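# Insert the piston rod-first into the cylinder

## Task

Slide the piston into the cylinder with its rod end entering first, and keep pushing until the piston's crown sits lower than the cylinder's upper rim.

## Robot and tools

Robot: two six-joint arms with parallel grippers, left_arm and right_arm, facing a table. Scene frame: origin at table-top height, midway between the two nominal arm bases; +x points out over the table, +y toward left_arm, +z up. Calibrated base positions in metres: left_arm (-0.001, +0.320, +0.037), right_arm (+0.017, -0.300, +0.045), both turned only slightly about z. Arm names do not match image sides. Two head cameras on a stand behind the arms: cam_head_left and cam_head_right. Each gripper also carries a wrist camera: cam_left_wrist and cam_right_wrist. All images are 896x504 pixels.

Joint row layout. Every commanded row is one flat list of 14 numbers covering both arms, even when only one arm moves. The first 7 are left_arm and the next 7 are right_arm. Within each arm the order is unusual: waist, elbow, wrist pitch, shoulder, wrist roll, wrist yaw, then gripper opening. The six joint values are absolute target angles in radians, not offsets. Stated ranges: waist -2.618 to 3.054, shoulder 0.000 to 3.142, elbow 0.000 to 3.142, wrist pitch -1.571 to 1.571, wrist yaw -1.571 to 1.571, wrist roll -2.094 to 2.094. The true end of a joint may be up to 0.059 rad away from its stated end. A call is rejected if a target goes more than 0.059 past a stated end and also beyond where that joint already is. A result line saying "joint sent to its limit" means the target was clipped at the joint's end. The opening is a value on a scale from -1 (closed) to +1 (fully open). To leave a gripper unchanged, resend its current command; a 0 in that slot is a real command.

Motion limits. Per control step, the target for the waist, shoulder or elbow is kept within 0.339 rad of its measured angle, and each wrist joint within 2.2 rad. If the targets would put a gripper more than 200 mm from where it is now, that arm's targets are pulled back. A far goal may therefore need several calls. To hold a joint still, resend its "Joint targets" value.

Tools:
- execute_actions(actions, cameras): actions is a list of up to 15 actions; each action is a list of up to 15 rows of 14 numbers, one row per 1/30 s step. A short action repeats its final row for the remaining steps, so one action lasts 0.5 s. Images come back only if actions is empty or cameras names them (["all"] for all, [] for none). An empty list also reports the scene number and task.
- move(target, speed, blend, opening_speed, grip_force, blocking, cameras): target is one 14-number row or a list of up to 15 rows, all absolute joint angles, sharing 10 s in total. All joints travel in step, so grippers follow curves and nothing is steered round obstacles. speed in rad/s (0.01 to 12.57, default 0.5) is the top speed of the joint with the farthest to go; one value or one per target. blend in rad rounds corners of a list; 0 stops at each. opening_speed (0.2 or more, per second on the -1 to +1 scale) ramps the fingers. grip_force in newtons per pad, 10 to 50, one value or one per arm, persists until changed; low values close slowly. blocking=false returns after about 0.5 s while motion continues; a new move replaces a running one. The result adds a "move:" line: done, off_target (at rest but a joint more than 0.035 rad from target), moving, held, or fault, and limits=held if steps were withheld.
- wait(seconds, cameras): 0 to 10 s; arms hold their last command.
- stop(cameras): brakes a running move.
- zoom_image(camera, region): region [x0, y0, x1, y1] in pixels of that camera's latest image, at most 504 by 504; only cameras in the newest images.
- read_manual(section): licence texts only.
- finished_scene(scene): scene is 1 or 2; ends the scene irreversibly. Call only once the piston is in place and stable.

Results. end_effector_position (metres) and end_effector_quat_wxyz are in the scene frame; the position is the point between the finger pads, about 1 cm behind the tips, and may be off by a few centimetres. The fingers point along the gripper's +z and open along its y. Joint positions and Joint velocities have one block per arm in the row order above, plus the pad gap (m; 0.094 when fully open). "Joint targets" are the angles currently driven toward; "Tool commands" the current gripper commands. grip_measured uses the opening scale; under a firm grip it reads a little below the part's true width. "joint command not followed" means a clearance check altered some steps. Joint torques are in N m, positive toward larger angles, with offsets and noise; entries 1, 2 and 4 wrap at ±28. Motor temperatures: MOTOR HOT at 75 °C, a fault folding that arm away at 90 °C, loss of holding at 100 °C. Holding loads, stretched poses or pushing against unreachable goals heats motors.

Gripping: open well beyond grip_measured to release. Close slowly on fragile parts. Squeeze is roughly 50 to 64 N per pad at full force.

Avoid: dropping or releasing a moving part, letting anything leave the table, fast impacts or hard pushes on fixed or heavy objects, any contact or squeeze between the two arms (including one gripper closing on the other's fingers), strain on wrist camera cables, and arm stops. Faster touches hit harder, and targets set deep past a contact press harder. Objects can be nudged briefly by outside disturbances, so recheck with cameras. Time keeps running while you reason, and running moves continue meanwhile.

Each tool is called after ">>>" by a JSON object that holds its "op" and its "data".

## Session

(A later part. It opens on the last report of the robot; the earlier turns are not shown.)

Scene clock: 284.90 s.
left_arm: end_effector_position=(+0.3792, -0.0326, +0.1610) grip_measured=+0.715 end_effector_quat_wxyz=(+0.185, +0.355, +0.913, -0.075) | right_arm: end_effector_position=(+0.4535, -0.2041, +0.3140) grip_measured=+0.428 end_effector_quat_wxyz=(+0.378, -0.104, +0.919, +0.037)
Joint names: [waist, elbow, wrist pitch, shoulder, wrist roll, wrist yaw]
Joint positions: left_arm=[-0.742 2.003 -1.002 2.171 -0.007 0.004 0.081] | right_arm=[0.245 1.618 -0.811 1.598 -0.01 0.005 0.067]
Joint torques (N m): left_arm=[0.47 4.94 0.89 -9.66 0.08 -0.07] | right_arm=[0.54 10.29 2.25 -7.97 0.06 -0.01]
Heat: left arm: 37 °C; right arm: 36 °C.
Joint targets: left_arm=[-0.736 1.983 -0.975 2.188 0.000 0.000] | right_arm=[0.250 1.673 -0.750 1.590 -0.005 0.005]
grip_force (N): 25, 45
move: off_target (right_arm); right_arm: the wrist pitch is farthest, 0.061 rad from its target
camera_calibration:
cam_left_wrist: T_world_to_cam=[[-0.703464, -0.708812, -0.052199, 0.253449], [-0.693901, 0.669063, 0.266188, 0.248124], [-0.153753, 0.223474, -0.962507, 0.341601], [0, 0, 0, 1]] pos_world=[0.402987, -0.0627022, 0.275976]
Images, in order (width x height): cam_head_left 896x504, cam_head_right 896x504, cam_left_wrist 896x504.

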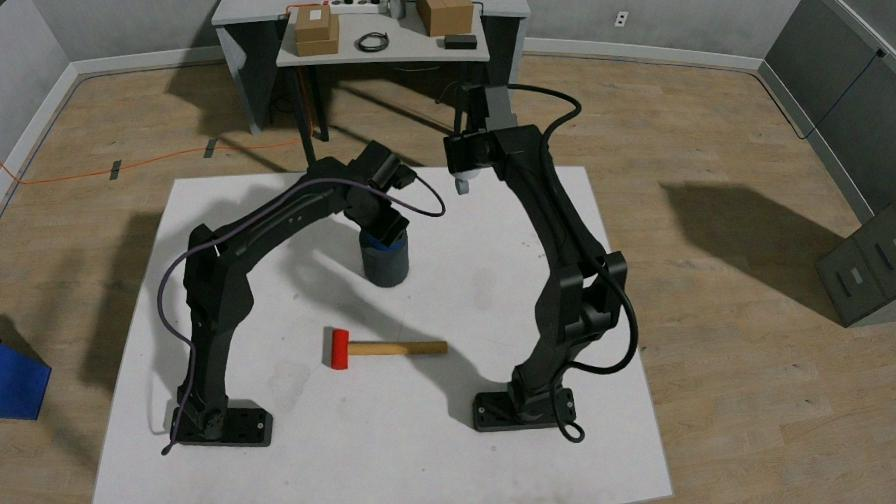

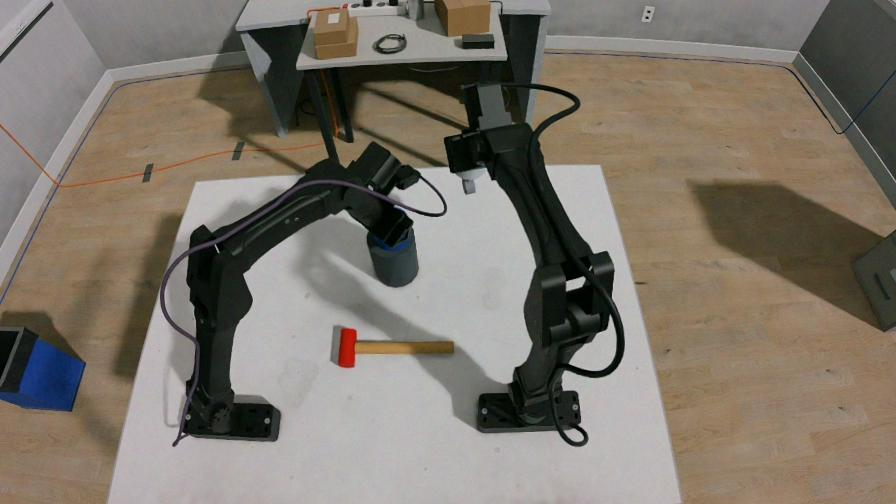

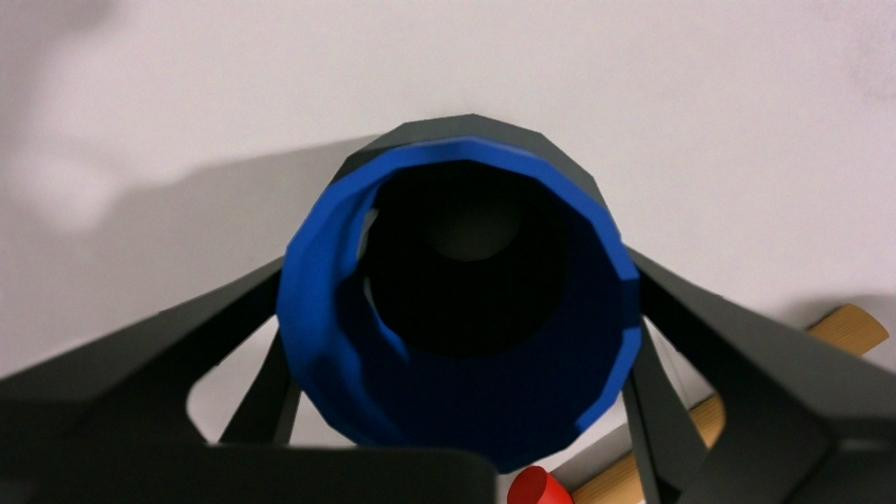

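>>> {"op": "move", "data": {"target": [-0.732, 1.955, -0.976, 2.186, 0, 0, 0.5, 0.25, 1.673, -0.75, 1.59, -0.005, 0.005, 0.36], "speed": 0.1, "cameras": ["cam_left_wrist", "cam_head_left"]}}

>>> {"op": "zoom_image", "data": {"camera": "cam_left_wrist", "region": [230, 60, 690, 504]}}

>>> {"op": "zoom_image", "data": {"camera": "cam_head_left", "region": [340, 200, 430, 290]}}

Scene clock: 287.47 s.
left_arm: end_effector_position=(+0.3794, -0.0317, +0.1589) grip_measured=+0.715 end_effector_quat_wxyz=(+0.184, +0.354, +0.914, -0.075) | right_arm: end_effector_position=(+0.4535, -0.2041, +0.3140) grip_measured=+0.428 end_effector_quat_wxyz=(+0.378, -0.104, +0.919, +0.037)
Joint names: [waist, elbow, wrist pitch, shoulder, wrist roll, wrist yaw]
Joint positions: left_arm=[-0.74 1.993 -0.994 2.169 -0.007 0.004 0.081] | right_arm=[0.245 1.618 -0.811 1.598 -0.01 0.005 0.067]
Joint torques (N m): left_arm=[0.72 3.71 0.81 -9.65 0.08 -0.06] | right_arm=[0.58 10.25 2.24 -8.01 0.06 0]
Heat: left arm: 37 °C; right arm: 36 °C.
Joint targets: left_arm=[-0.732 1.955 -0.976 2.186 0.000 0.000] | right_arm=[0.250 1.673 -0.750 1.590 -0.005 0.005]
grip_force (N): 25, 45
move: off_target (left_arm, right_arm); left_arm: the elbow is farthest, 0.038 rad from its target; right_arm: the wrist pitch is farthest, 0.061 rad from its target
camera_calibration:
cam_left_wrist: T_world_to_cam=[[-0.70252, -0.709746, -0.0522181, 0.253747], [-0.694614, 0.667875, 0.267311, 0.248358], [-0.154848, 0.224063, -0.962194, 0.33976], [0, 0, 0, 1]] pos_world=[0.403386, -0.0619035, 0.273777]
Images, in order (width x height): cam_head_left 896x504, cam_left_wrist 896x504.

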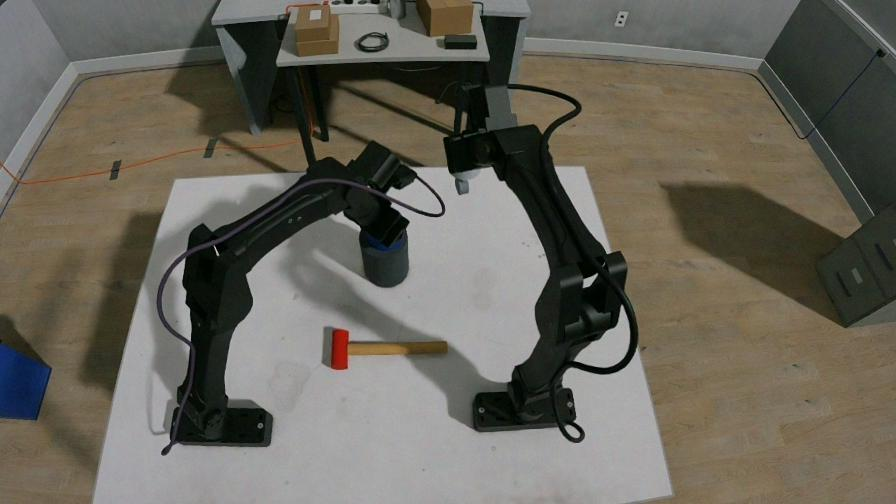

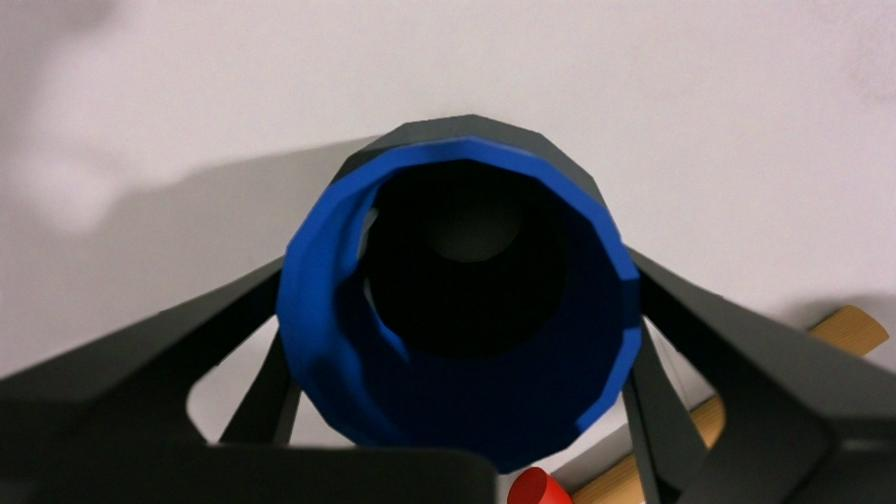

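Scaled by 1.096 from the camera's 896x504 image, which has a finer 1280x720 frame.

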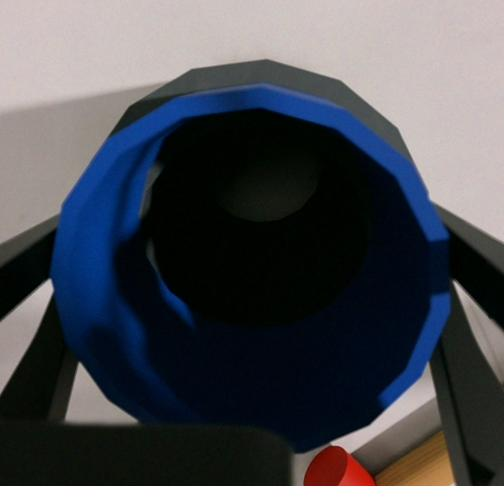

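Scaled by 5.600 from the camera's 896x504 image, which has a finer 1280x720 frame.

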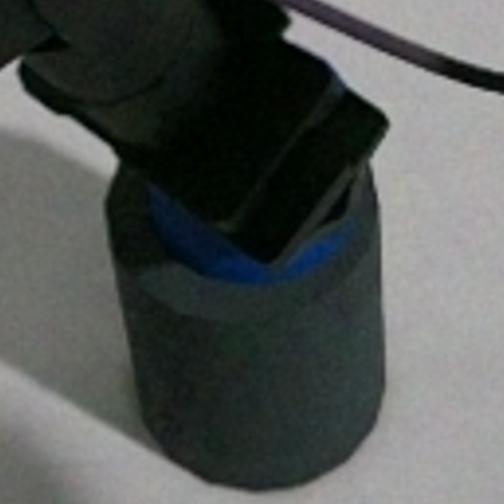

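>>> {"op": "zoom_image", "data": {"camera": "cam_left_wrist", "region": [330, 140, 600, 380]}}

Scaled by 1.867 from the camera's 896x504 image, which has a finer 1280x720 frame.

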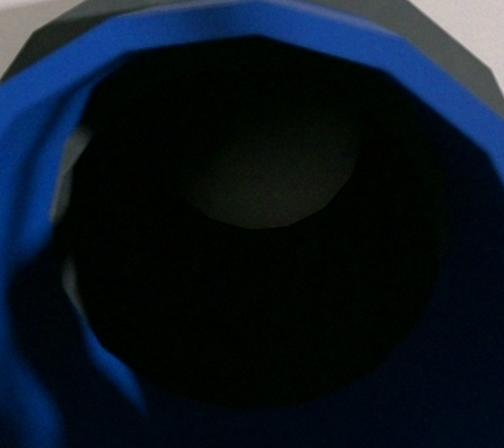

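>>> {"op": "move", "data": {"target": [-0.734, 2.040, -1.036, 2.186, 0, 0, 0.5, 0.25, 1.673, -0.75, 1.59, -0.005, 0.005, 0.36], "speed": 0.15, "cameras": ["cam_left_wrist"]}}

>>> {"op": "zoom_image", "data": {"camera": "cam_left_wrist", "region": [260, 60, 660, 400]}}

Scene clock: 293.73 s.
left_arm: end_effector_position=(+0.3792, -0.0315, +0.1625) grip_measured=+0.715 end_effector_quat_wxyz=(+0.184, +0.354, +0.914, -0.075) | right_arm: end_effector_position=(+0.4535, -0.2041, +0.3140) grip_measured=+0.428 end_effector_quat_wxyz=(+0.378, -0.104, +0.919, +0.037)
Joint names: [waist, elbow, wrist pitch, shoulder, wrist roll, wrist yaw]
Joint positions: left_arm=[-0.74 2.007 -1.009 2.169 -0.007 0.004 0.081] | right_arm=[0.245 1.618 -0.811 1.598 -0.01 0.005 0.067]
Joint torques (N m): left_arm=[0.53 8.99 0.39 -9.66 0.08 -0.07] | right_arm=[0.55 10.32 2.24 -8.02 0.08 0.02]
Heat: left arm: 37 °C; right arm: 36 °C.
Joint targets: left_arm=[-0.734 2.040 -1.036 2.186 0.000 0.000] | right_arm=[0.250 1.673 -0.750 1.590 -0.005 0.005]
grip_force (N): 25, 45
move: off_target (right_arm); right_arm: the wrist pitch is farthest, 0.061 rad from its target
camera_calibration:
cam_left_wrist: T_world_to_cam=[[-0.702471, -0.709797, -0.0521716, 0.253831], [-0.694596, 0.667753, 0.267663, 0.246941], [-0.155148, 0.224263, -0.962099, 0.343241], [0, 0, 0, 1]] pos_world=[0.403086, -0.0617035, 0.277378]
Images, in order (width x height): cam_left_wrist 896x504.

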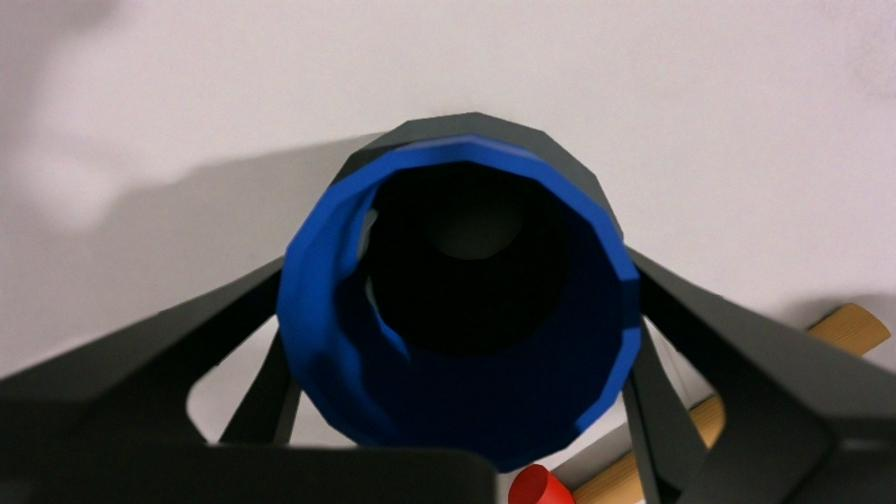

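Scaled by 1.260 from the camera's 896x504 image, which has a finer 1280x720 frame.

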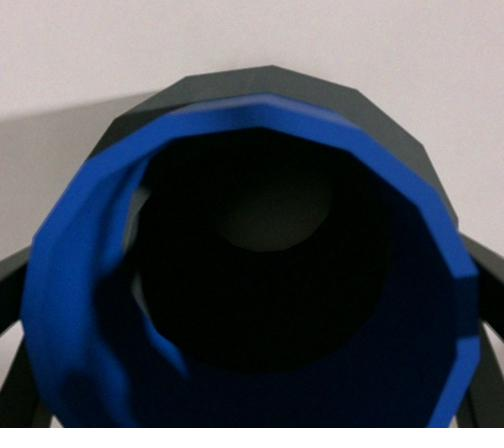

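>>> {"op": "move", "data": {"target": [[-0.734, 2.110, -1.12, 2.186, 0, 0, 0.5, 0.25, 1.673, -0.75, 1.59, -0.005, 0.005, 0.36], [-0.734, 1.993, -1.003, 2.186, 0, 0, 0.5, 0.25, 1.673, -0.75, 1.59, -0.005, 0.005, 0.36]], "speed": 0.2, "cameras": ["cam_left_wrist"]}}

>>> {"op": "zoom_image", "data": {"camera": "cam_left_wrist", "region": [260, 60, 660, 400]}}

Scene clock: 297.27 s.
left_arm: end_effector_position=(+0.3763, -0.0285, +0.1612) grip_measured=+0.715 end_effector_quat_wxyz=(+0.177, +0.355, +0.915, -0.071) | right_arm: end_effector_position=(+0.4535, -0.2041, +0.3140) grip_measured=+0.428 end_effector_quat_wxyz=(+0.378, -0.104, +0.919, +0.037)
Joint names: [waist, elbow, wrist pitch, shoulder, wrist roll, wrist yaw]
Joint positions: left_arm=[-0.74 2.009 -1.028 2.169 -0.007 0.002 0.081] | right_arm=[0.245 1.618 -0.811 1.598 -0.01 0.005 0.067]
Joint torques (N m): left_arm=[0.53 5.24 0.85 -9.63 0.08 -0.05] | right_arm=[0.54 10.25 2.26 -7.98 0.07 0]
Motor temperatures (°C): left_arm=[28 33 37 30 27 27 26] | right_arm=[30 35 37 31 28 29 29]
Heat: left arm: 37 °C; right arm: 37 °C.
Joint targets: left_arm=[-0.734 1.993 -1.003 2.186 0.000 0.000] | right_arm=[0.250 1.673 -0.750 1.590 -0.005 0.005]
grip_force (N): 25, 45
move: off_target (right_arm); right_arm: the wrist pitch is farthest, 0.061 rad from its target
camera_calibration:
cam_left_wrist: T_world_to_cam=[[-0.702724, -0.709486, -0.0529943, 0.254156], [-0.69165, 0.663802, 0.284584, 0.2394], [-0.16673, 0.236637, -0.957185, 0.344824], [0, 0, 0, 1]] pos_world=[0.401675, -0.0601924, 0.2754]
Images, in order (width x height): cam_left_wrist 896x504.

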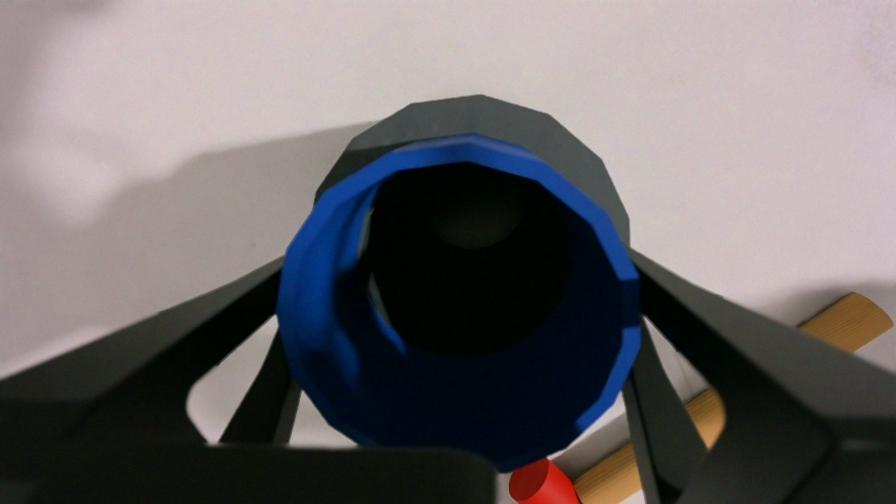

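Scaled by 1.260 from the camera's 896x504 image, which has a finer 1280x720 frame.

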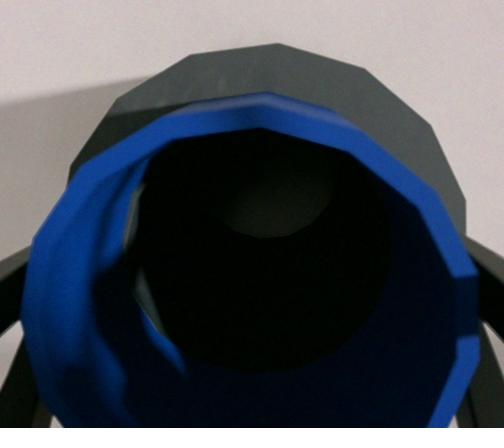

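>>> {"op": "move", "data": {"target": [-0.736, 1.940, -0.957, 2.182, 0, 0, 0.5, 0.25, 1.673, -0.75, 1.59, -0.005, 0.005, 0.36], "speed": 0.12, "cameras": ["cam_left_wrist", "cam_head_left"]}}

>>> {"op": "zoom_image", "data": {"camera": "cam_left_wrist", "region": [260, 60, 660, 400]}}

>>> {"op": "zoom_image", "data": {"camera": "cam_head_left", "region": [340, 200, 430, 290]}}

Scene clock: 300.83 s.
left_arm: end_effector_position=(+0.3807, -0.0330, +0.1589) grip_measured=+0.715 end_effector_quat_wxyz=(+0.190, +0.354, +0.913, -0.077) | right_arm: end_effector_position=(+0.4535, -0.2041, +0.3140) grip_measured=+0.428 end_effector_quat_wxyz=(+0.378, -0.104, +0.919, +0.037)
Joint names: [waist, elbow, wrist pitch, shoulder, wrist roll, wrist yaw]
Joint positions: left_arm=[-0.74 1.979 -0.973 2.163 -0.007 0.004 0.081] | right_arm=[0.245 1.618 -0.811 1.598 -0.01 0.005 0.067]
Joint torques (N m): left_arm=[0.34 3.67 0.83 -9.52 0.08 -0.07] | right_arm=[0.55 10.26 2.25 -8.05 0.05 -0.02]
Heat: left arm: 37 °C; right arm: 37 °C.
Joint targets: left_arm=[-0.736 1.940 -0.957 2.182 0.000 0.000] | right_arm=[0.250 1.673 -0.750 1.590 -0.005 0.005]
grip_force (N): 25, 45
move: off_target (left_arm, right_arm); left_arm: the elbow is farthest, 0.039 rad from its target; right_arm: the wrist pitch is farthest, 0.061 rad from its target
camera_calibration:
cam_left_wrist: T_world_to_cam=[[-0.702074, -0.710182, -0.0522841, 0.253582], [-0.696946, 0.670206, 0.255128, 0.25294], [-0.146146, 0.215558, -0.965493, 0.337169], [0, 0, 0, 1]] pos_world=[0.403595, -0.0621117, 0.274261]
Images, in order (width x height): cam_head_left 896x504, cam_left_wrist 896x504.

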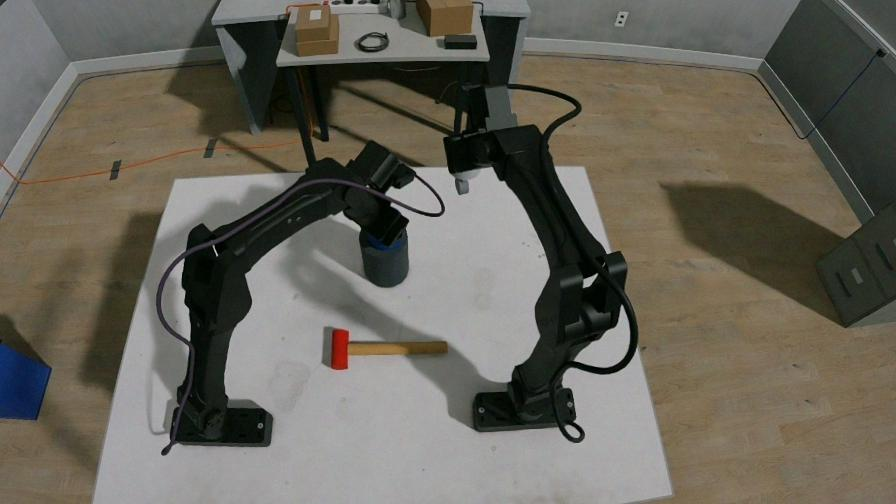

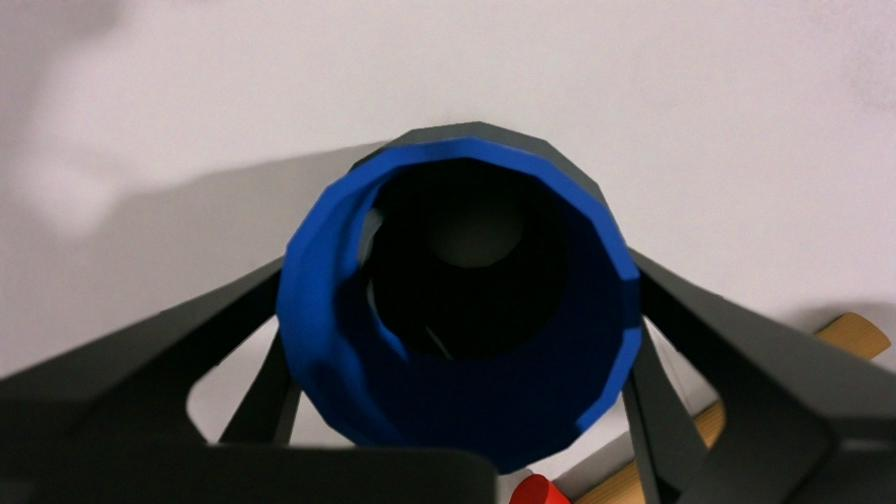

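Scaled by 1.260 from the camera's 896x504 image, which has a finer 1280x720 frame.

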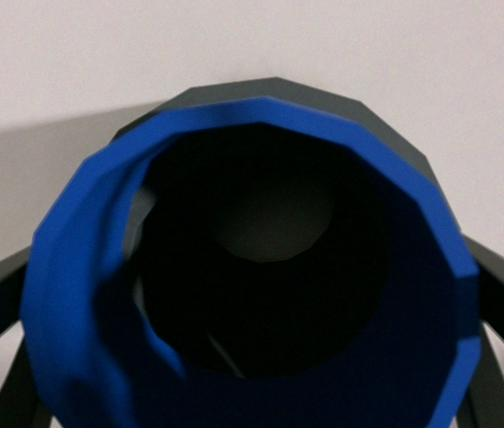

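Scaled by 5.600 from the camera's 896x504 image, which has a finer 1280x720 frame.

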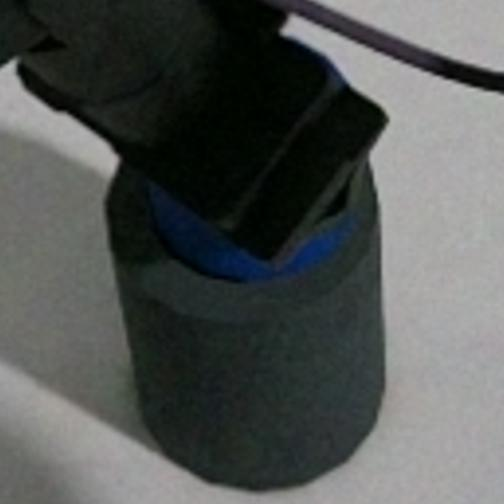

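>>> {"op": "move", "data": {"target": [[-0.736, 2.110, -1.12, 2.186, 0, 0, 0.5, 0.25, 1.673, -0.75, 1.59, -0.005, 0.005, 0.36], [-0.736, 1.987, -1.003, 2.186, 0, 0, 0.5, 0.25, 1.673, -0.75, 1.59, -0.005, 0.005, 0.36]], "speed": 0.2, "cameras": ["cam_left_wrist", "cam_head_left"]}}

>>> {"op": "zoom_image", "data": {"camera": "cam_left_wrist", "region": [260, 60, 660, 400]}}

>>> {"op": "zoom_image", "data": {"camera": "cam_head_left", "region": [340, 200, 430, 290]}}

Scene clock: 304.97 s.
left_arm: end_effector_position=(+0.3769, -0.0294, +0.1608) grip_measured=+0.715 end_effector_quat_wxyz=(+0.178, +0.355, +0.915, -0.072) | right_arm: end_effector_position=(+0.4535, -0.2041, +0.3140) grip_measured=+0.428 end_effector_quat_wxyz=(+0.378, -0.104, +0.919, +0.037)
Joint names: [waist, elbow, wrist pitch, shoulder, wrist roll, wrist yaw]
Joint positions: left_arm=[-0.74 2.008 -1.023 2.17 -0.007 0.004 0.081] | right_arm=[0.245 1.618 -0.811 1.598 -0.01 0.005 0.067]
Joint torques (N m): left_arm=[0.35 4.9 0.78 -9.73 0.07 -0.06] | right_arm=[0.44 10.24 2.24 -8.06 0.06 -0.02]
Heat: left arm: 37 °C; right arm: 37 °C.
Joint targets: left_arm=[-0.736 1.987 -1.003 2.186 0.000 0.000] | right_arm=[0.250 1.673 -0.750 1.590 -0.005 0.005]
grip_force (N): 25, 45
move: off_target (right_arm); right_arm: the wrist pitch is farthest, 0.061 rad from its target
camera_calibration:
cam_left_wrist: T_world_to_cam=[[-0.703305, -0.708996, -0.051829, 0.254009], [-0.691441, 0.665308, 0.281559, 0.240936], [-0.165142, 0.233859, -0.958143, 0.344175], [0, 0, 0, 1]] pos_world=[0.402077, -0.0606938, 0.275096]
Images, in order (width x height): cam_head_left 896x504, cam_left_wrist 896x504.

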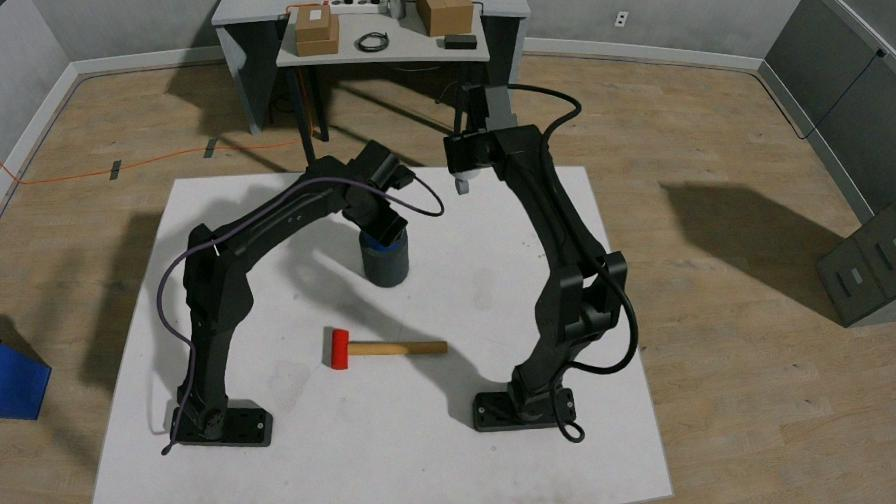

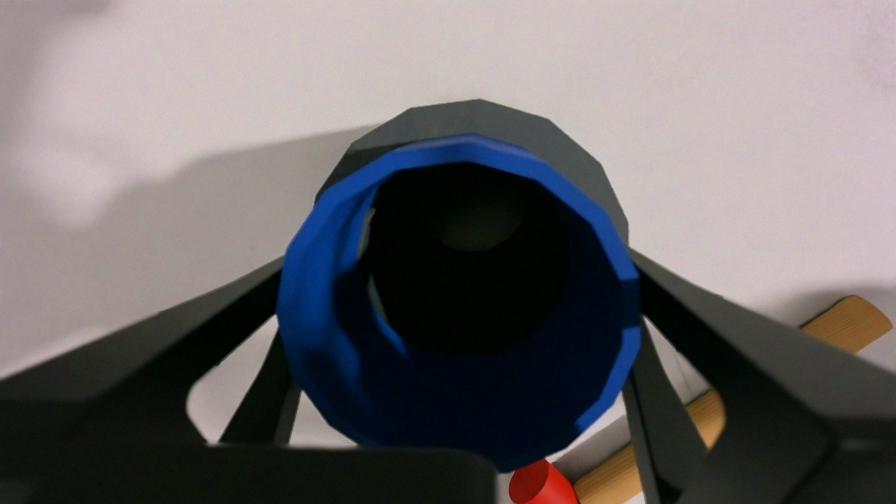

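Scaled by 1.260 from the camera's 896x504 image, which has a finer 1280x720 frame.

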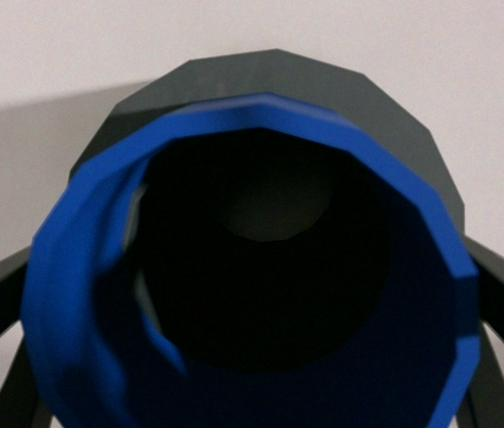

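Scaled by 5.600 from the camera's 896x504 image, which has a finer 1280x720 frame.

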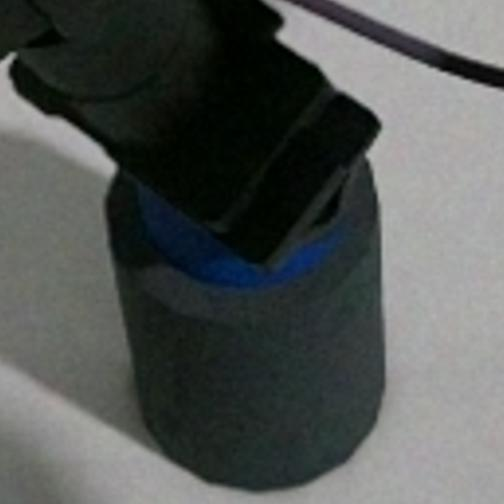

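>>> {"op": "move", "data": {"target": [[-0.736, 1.987, -1.003, 2.186, 0, 0, 0.72, 0.25, 1.673, -0.75, 1.59, -0.005, 0.005, 0.36], [-0.736, 1.987, -1.003, 2.186, 0, 0, 0.95, 0.25, 1.673, -0.75, 1.59, -0.005, 0.005, 0.36]], "speed": 0.2, "opening_speed": 0.6, "cameras": ["cam_left_wrist", "cam_head_left"]}}

>>> {"op": "zoom_image", "data": {"camera": "cam_left_wrist", "region": [260, 60, 660, 480]}}

>>> {"op": "zoom_image", "data": {"camera": "cam_head_left", "region": [340, 200, 430, 290]}}

Scene clock: 308.00 s.
left_arm: end_effector_position=(+0.3754, -0.0280, +0.1566) grip_measured=+0.948 end_effector_quat_wxyz=(+0.173, +0.355, +0.916, -0.070) | right_arm: end_effector_position=(+0.4535, -0.2041, +0.3140) grip_measured=+0.428 end_effector_quat_wxyz=(+0.378, -0.104, +0.919, +0.037)
Joint names: [waist, elbow, wrist pitch, shoulder, wrist roll, wrist yaw]
Joint positions: left_arm=[-0.74 1.995 -1.02 2.17 -0.007 0.004 0.092] | right_arm=[0.245 1.618 -0.811 1.598 -0.01 0.005 0.067]
Joint torques (N m): left_arm=[0.35 5.83 0.76 -9.74 0.08 -0.06] | right_arm=[0.49 10.25 2.25 -7.91 0.05 -0.01]
Heat: left arm: 37 °C; right arm: 37 °C.
Joint targets: left_arm=[-0.736 1.987 -1.003 2.186 0.000 0.000] | right_arm=[0.250 1.673 -0.750 1.590 -0.005 0.005]
grip_force (N): 25, 45
move: off_target (right_arm); right_arm: the wrist pitch is farthest, 0.061 rad from its target
camera_calibration:
cam_left_wrist: T_world_to_cam=[[-0.703705, -0.708624, -0.0514879, 0.253794], [-0.689325, 0.663387, 0.291118, 0.237785], [-0.172137, 0.240353, -0.955301, 0.341951], [0, 0, 0, 1]] pos_world=[0.40137, -0.0600877, 0.27051]
Images, in order (width x height): cam_head_left 896x504, cam_left_wrist 896x504.

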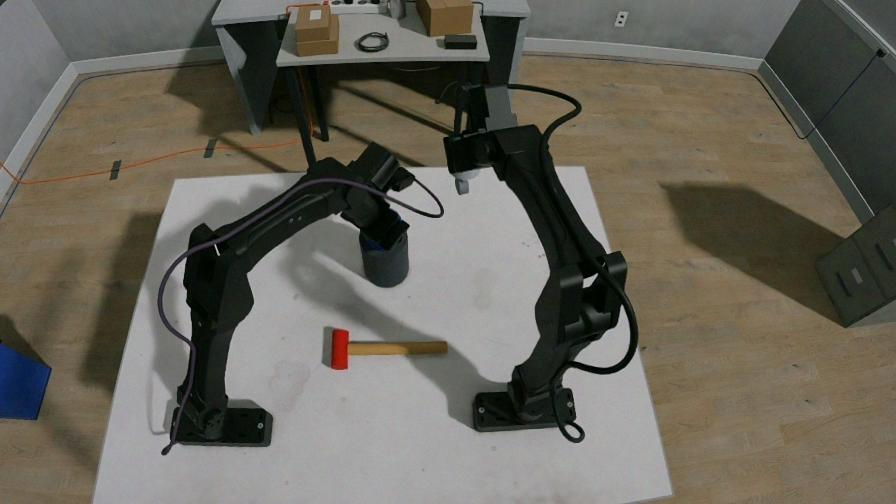

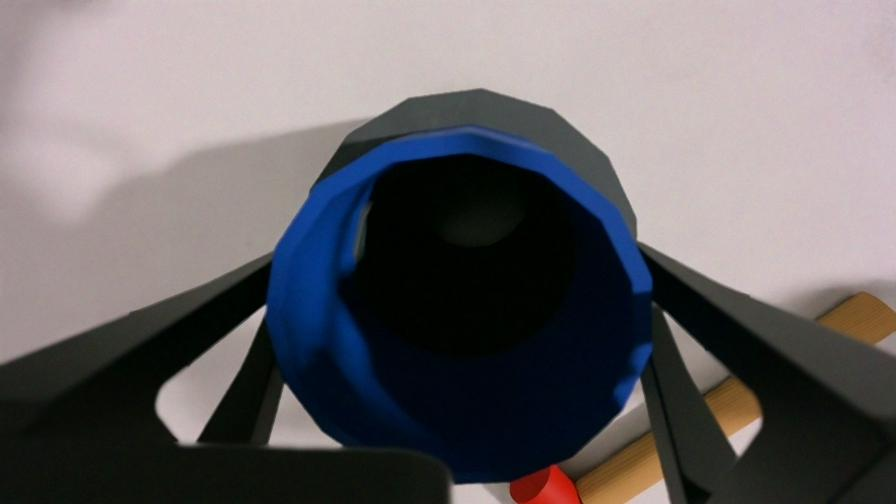

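Scaled by 1.200 from the camera's 896x504 image, which has a finer 1280x720 frame.

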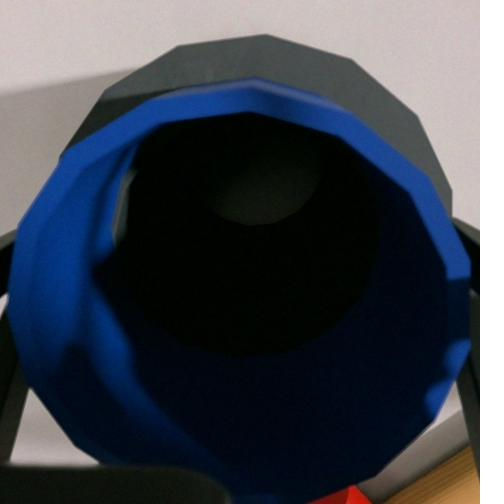

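Scaled by 5.600 from the camera's 896x504 image, which has a finer 1280x720 frame.

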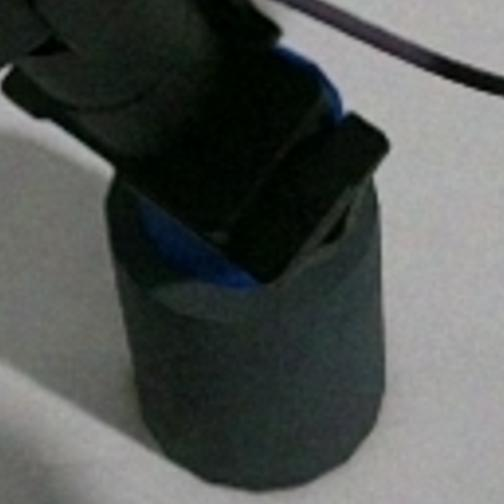

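>>> {"op": "move", "data": {"target": [[-0.736, 1.987, -1.003, 2.186, 0, 0, 1.0, 0.25, 1.673, -0.75, 1.59, -0.005, 0.005, 0.36], [-0.745, 1.75, -0.85, 1.95, 0, 0, 1.0, 0.25, 1.75, -0.83, 1.59, -0.005, 0.005, 0.36], [-0.782, 0.687, 0.01, 0.897, 0, 0.17, 1.0, 0.25, 1.75, -0.83, 1.59, -0.005, 0.005, 0.36]], "speed": [0.3, 0.3, 0.8], "blend": [0, 0.05, 0], "cameras": ["cam_left_wrist", "cam_right_wrist", "cam_head_left"]}}

>>> {"op": "zoom_image", "data": {"camera": "cam_left_wrist", "region": [290, 140, 470, 310]}}

Scene clock: 316.00 s.
left_arm: end_effector_position=(+0.2301, +0.0520, +0.3153) grip_measured=+0.998 end_effector_quat_wxyz=(+0.551, +0.340, +0.703, -0.294) | right_arm: end_effector_position=(+0.4474, -0.2054, +0.3315) grip_measured=+0.428 end_effector_quat_wxyz=(+0.376, -0.104, +0.920, +0.037)
Joint names: [waist, elbow, wrist pitch, shoulder, wrist roll, wrist yaw]
Joint positions: left_arm=[-0.776 0.698 -0.012 0.911 -0.005 0.156 0.094] | right_arm=[0.245 1.694 -0.891 1.598 -0.01 0.005 0.067]
Joint torques (N m): left_arm=[-0.61 6.46 1.61 -2.03 0.06 0.16] | right_arm=[0.61 10.22 2.26 -7.84 0.04 0.01]
Heat: left arm: 37 °C; right arm: 37 °C.
Joint targets: left_arm=[-0.782 0.687 0.010 0.897 0.000 0.170] | right_arm=[0.250 1.750 -0.830 1.590 -0.005 0.005]
grip_force (N): 25, 45
move: off_target (right_arm); right_arm: the wrist pitch is farthest, 0.061 rad from its target
camera_calibration:
cam_left_wrist: T_world_to_cam=[[-0.787887, -0.615257, -0.0263226, 0.222956], [-0.466613, 0.624338, -0.626478, 0.278409], [0.401879, -0.481311, -0.778995, 0.299278], [0, 0, 0, 1]] pos_world=[0.1853, 0.107399, 0.413422]
cam_right_wrist: T_world_to_cam=[[0.214376, -0.975846, -0.042051, -0.282693], [-0.972641, -0.209331, -0.100749, 0.433345], [0.0895125, 0.0624986, -0.994023, 0.426043], [0, 0, 0, 1]] pos_world=[0.443956, -0.211779, 0.455268]
Images, in order (width x height): cam_head_left 896x504, cam_left_wrist 896x504, cam_right_wrist 896x504.

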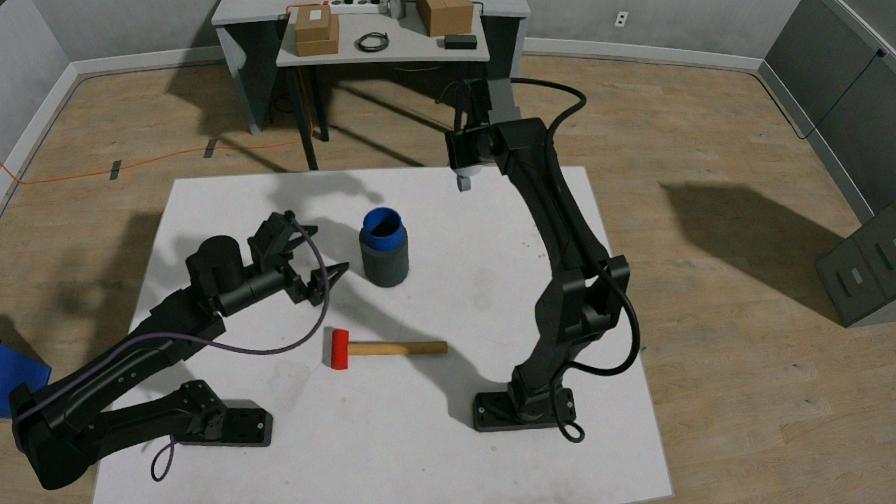

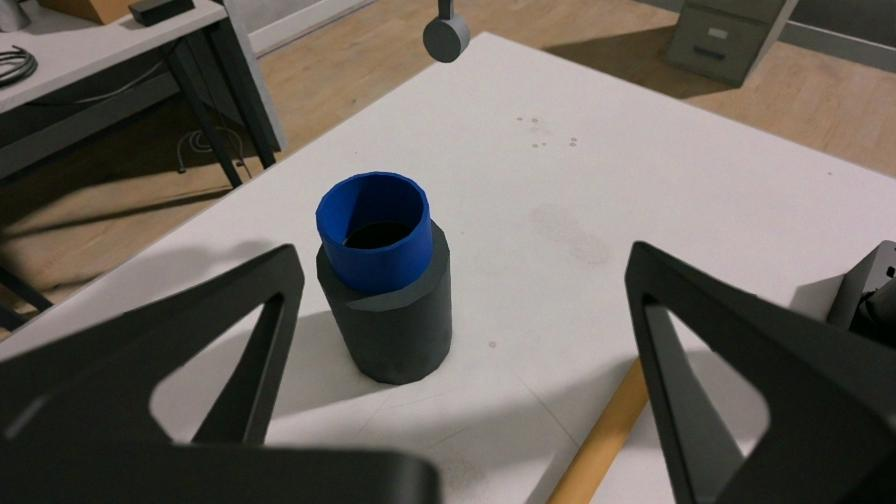

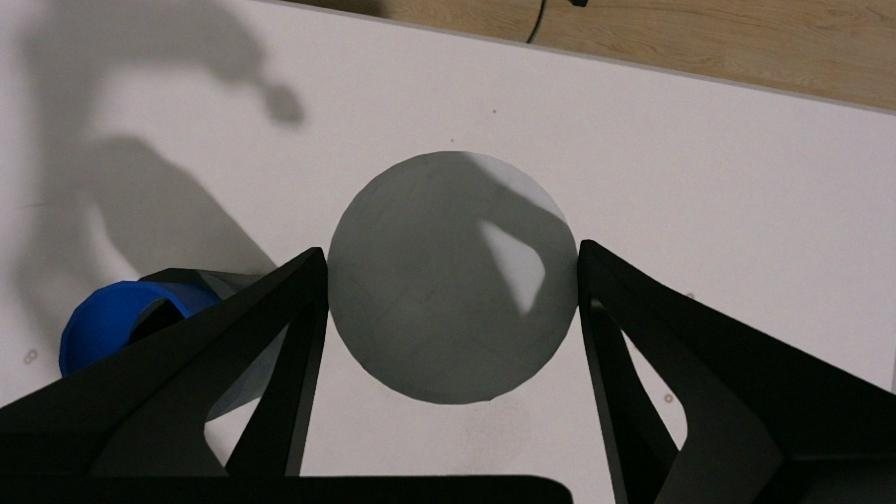

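Scaled by 2.800 from the camera's 896x504 image, which has a finer 1280x720 frame.

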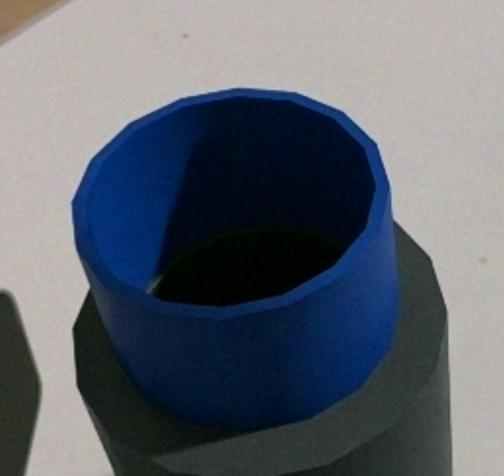

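>>> {"op": "zoom_image", "data": {"camera": "cam_left_wrist", "region": [305, 160, 465, 320]}}

>>> {"op": "zoom_image", "data": {"camera": "cam_head_left", "region": [345, 195, 425, 295]}}

Scaled by 3.150 from the camera's 896x504 image, which has a finer 1280x720 frame.

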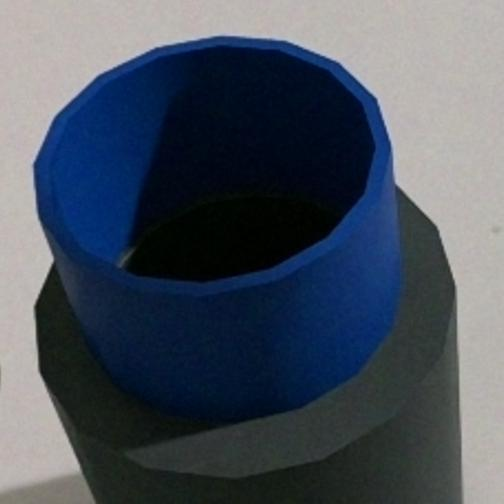

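Scaled by 5.040 from the camera's 896x504 image, which has a finer 1280x720 frame.

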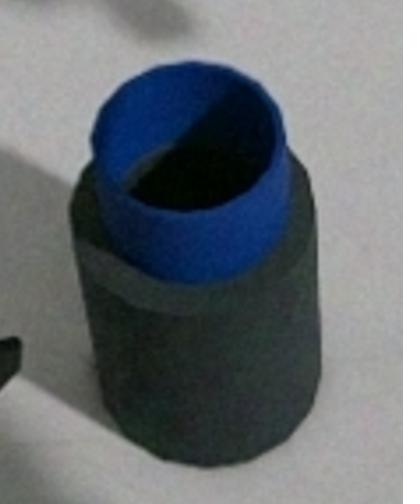

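>>> {"op": "move", "data": {"target": [[-0.782, 0.687, 0.01, 0.897, 0, 0.17, 1.0, 0.667, 1.66, -0.79, 1.588, -0.005, 0.005, 0.36], [-0.782, 0.687, 0.01, 0.897, 0, 0.17, 1.0, 0.667, 1.345, -0.493, 1.565, -0.005, 0.005, 0.36]], "speed": [0.5, 0.3], "cameras": ["cam_left_wrist", "cam_right_wrist", "cam_head_left"]}}

>>> {"op": "zoom_image", "data": {"camera": "cam_left_wrist", "region": [280, 90, 480, 310]}}

>>> {"op": "zoom_image", "data": {"camera": "cam_right_wrist", "region": [290, 120, 620, 450]}}

Scene clock: 331.60 s.
left_arm: end_effector_position=(+0.2301, +0.0520, +0.3154) grip_measured=+0.998 end_effector_quat_wxyz=(+0.551, +0.340, +0.703, -0.294) | right_arm: end_effector_position=(+0.3760, -0.0283, +0.2408) grip_measured=+0.428 end_effector_quat_wxyz=(+0.348, -0.299, +0.881, +0.117)
Joint names: [waist, elbow, wrist pitch, shoulder, wrist roll, wrist yaw]
Joint positions: left_arm=[-0.776 0.698 -0.011 0.911 -0.005 0.156 0.094] | right_arm=[0.672 1.344 -0.566 1.598 -0.008 -0.004 0.067]
Joint torques (N m): left_arm=[-0.61 6.48 1.61 -2.03 0.05 0.16] | right_arm=[-0.46 6.19 2.36 -10.56 0.04 0.12]
Heat: left arm: 39 °C; right arm: 37 °C.
Joint targets: left_arm=[-0.782 0.687 0.010 0.897 0.000 0.170] | right_arm=[0.667 1.345 -0.493 1.565 -0.005 0.005]
grip_force (N): 25, 45
move: off_target (right_arm); right_arm: the wrist pitch is farthest, 0.073 rad from its target
camera_calibration:
cam_left_wrist: T_world_to_cam=[[-0.787882, -0.615261, -0.0263722, 0.222976], [-0.466429, 0.624159, -0.626793, 0.278526], [0.402102, -0.481538, -0.778739, 0.299155], [0, 0, 0, 1]] pos_world=[0.1853, 0.107399, 0.413422]
cam_right_wrist: T_world_to_cam=[[0.603084, -0.796141, -0.0494902, -0.237617], [-0.797058, -0.599009, -0.0767281, 0.309055], [0.0314413, 0.08572, -0.995823, 0.354077], [0, 0, 0, 1]] pos_world=[0.378505, -0.0344007, 0.364552]
Images, in order (width x height): cam_head_left 896x504, cam_left_wrist 896x504, cam_right_wrist 896x504.

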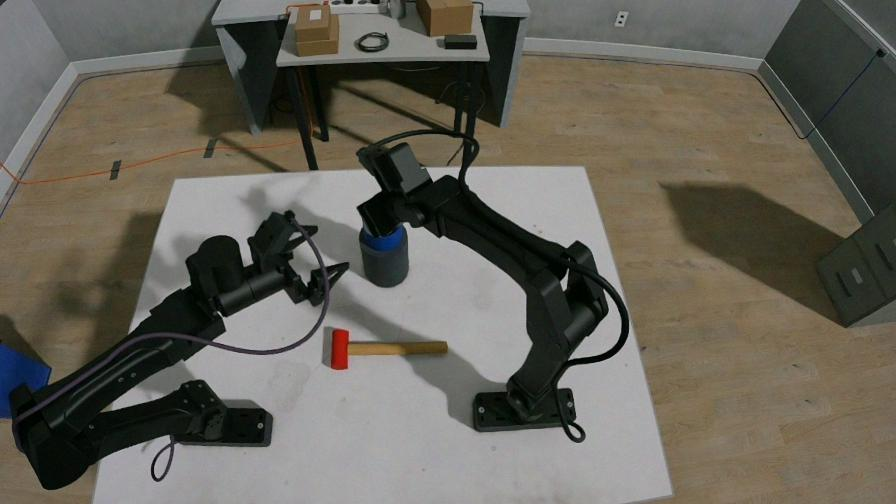

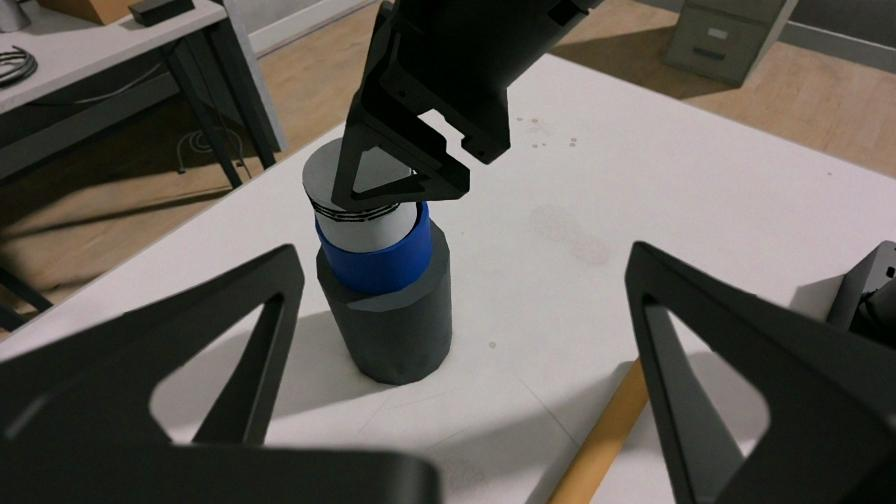

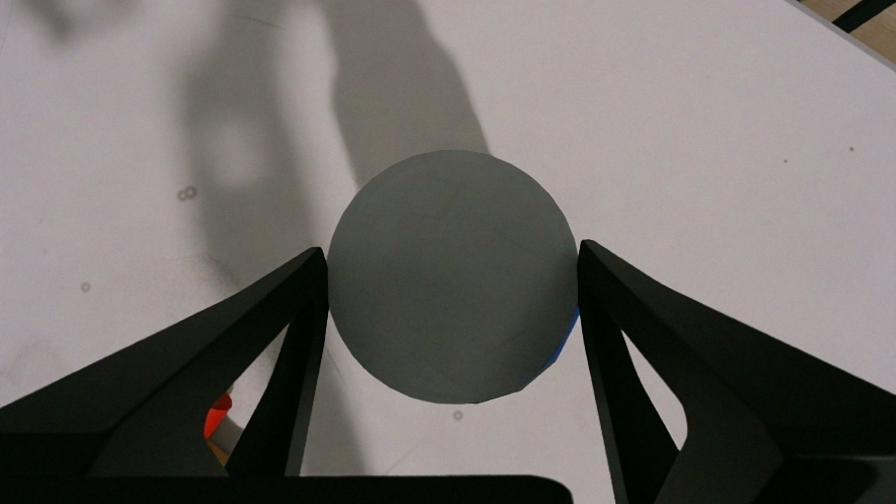

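Scaled by 2.291 from the camera's 896x504 image, which has a finer 1280x720 frame.

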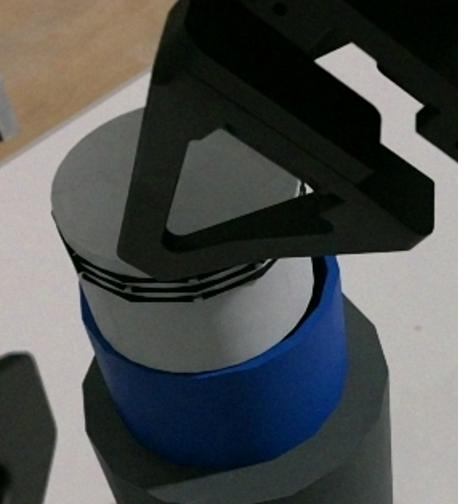

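Scaled by 1.527 from the camera's 896x504 image, which has a finer 1280x720 frame.

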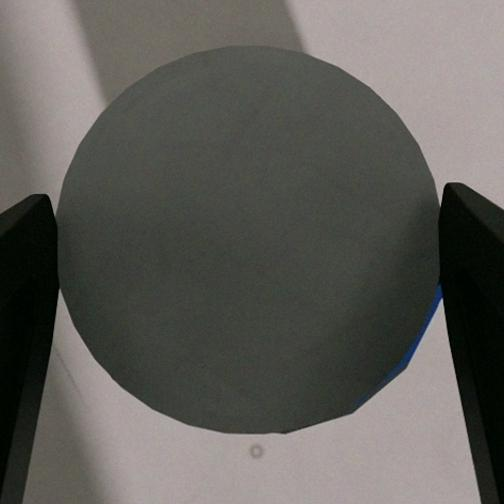

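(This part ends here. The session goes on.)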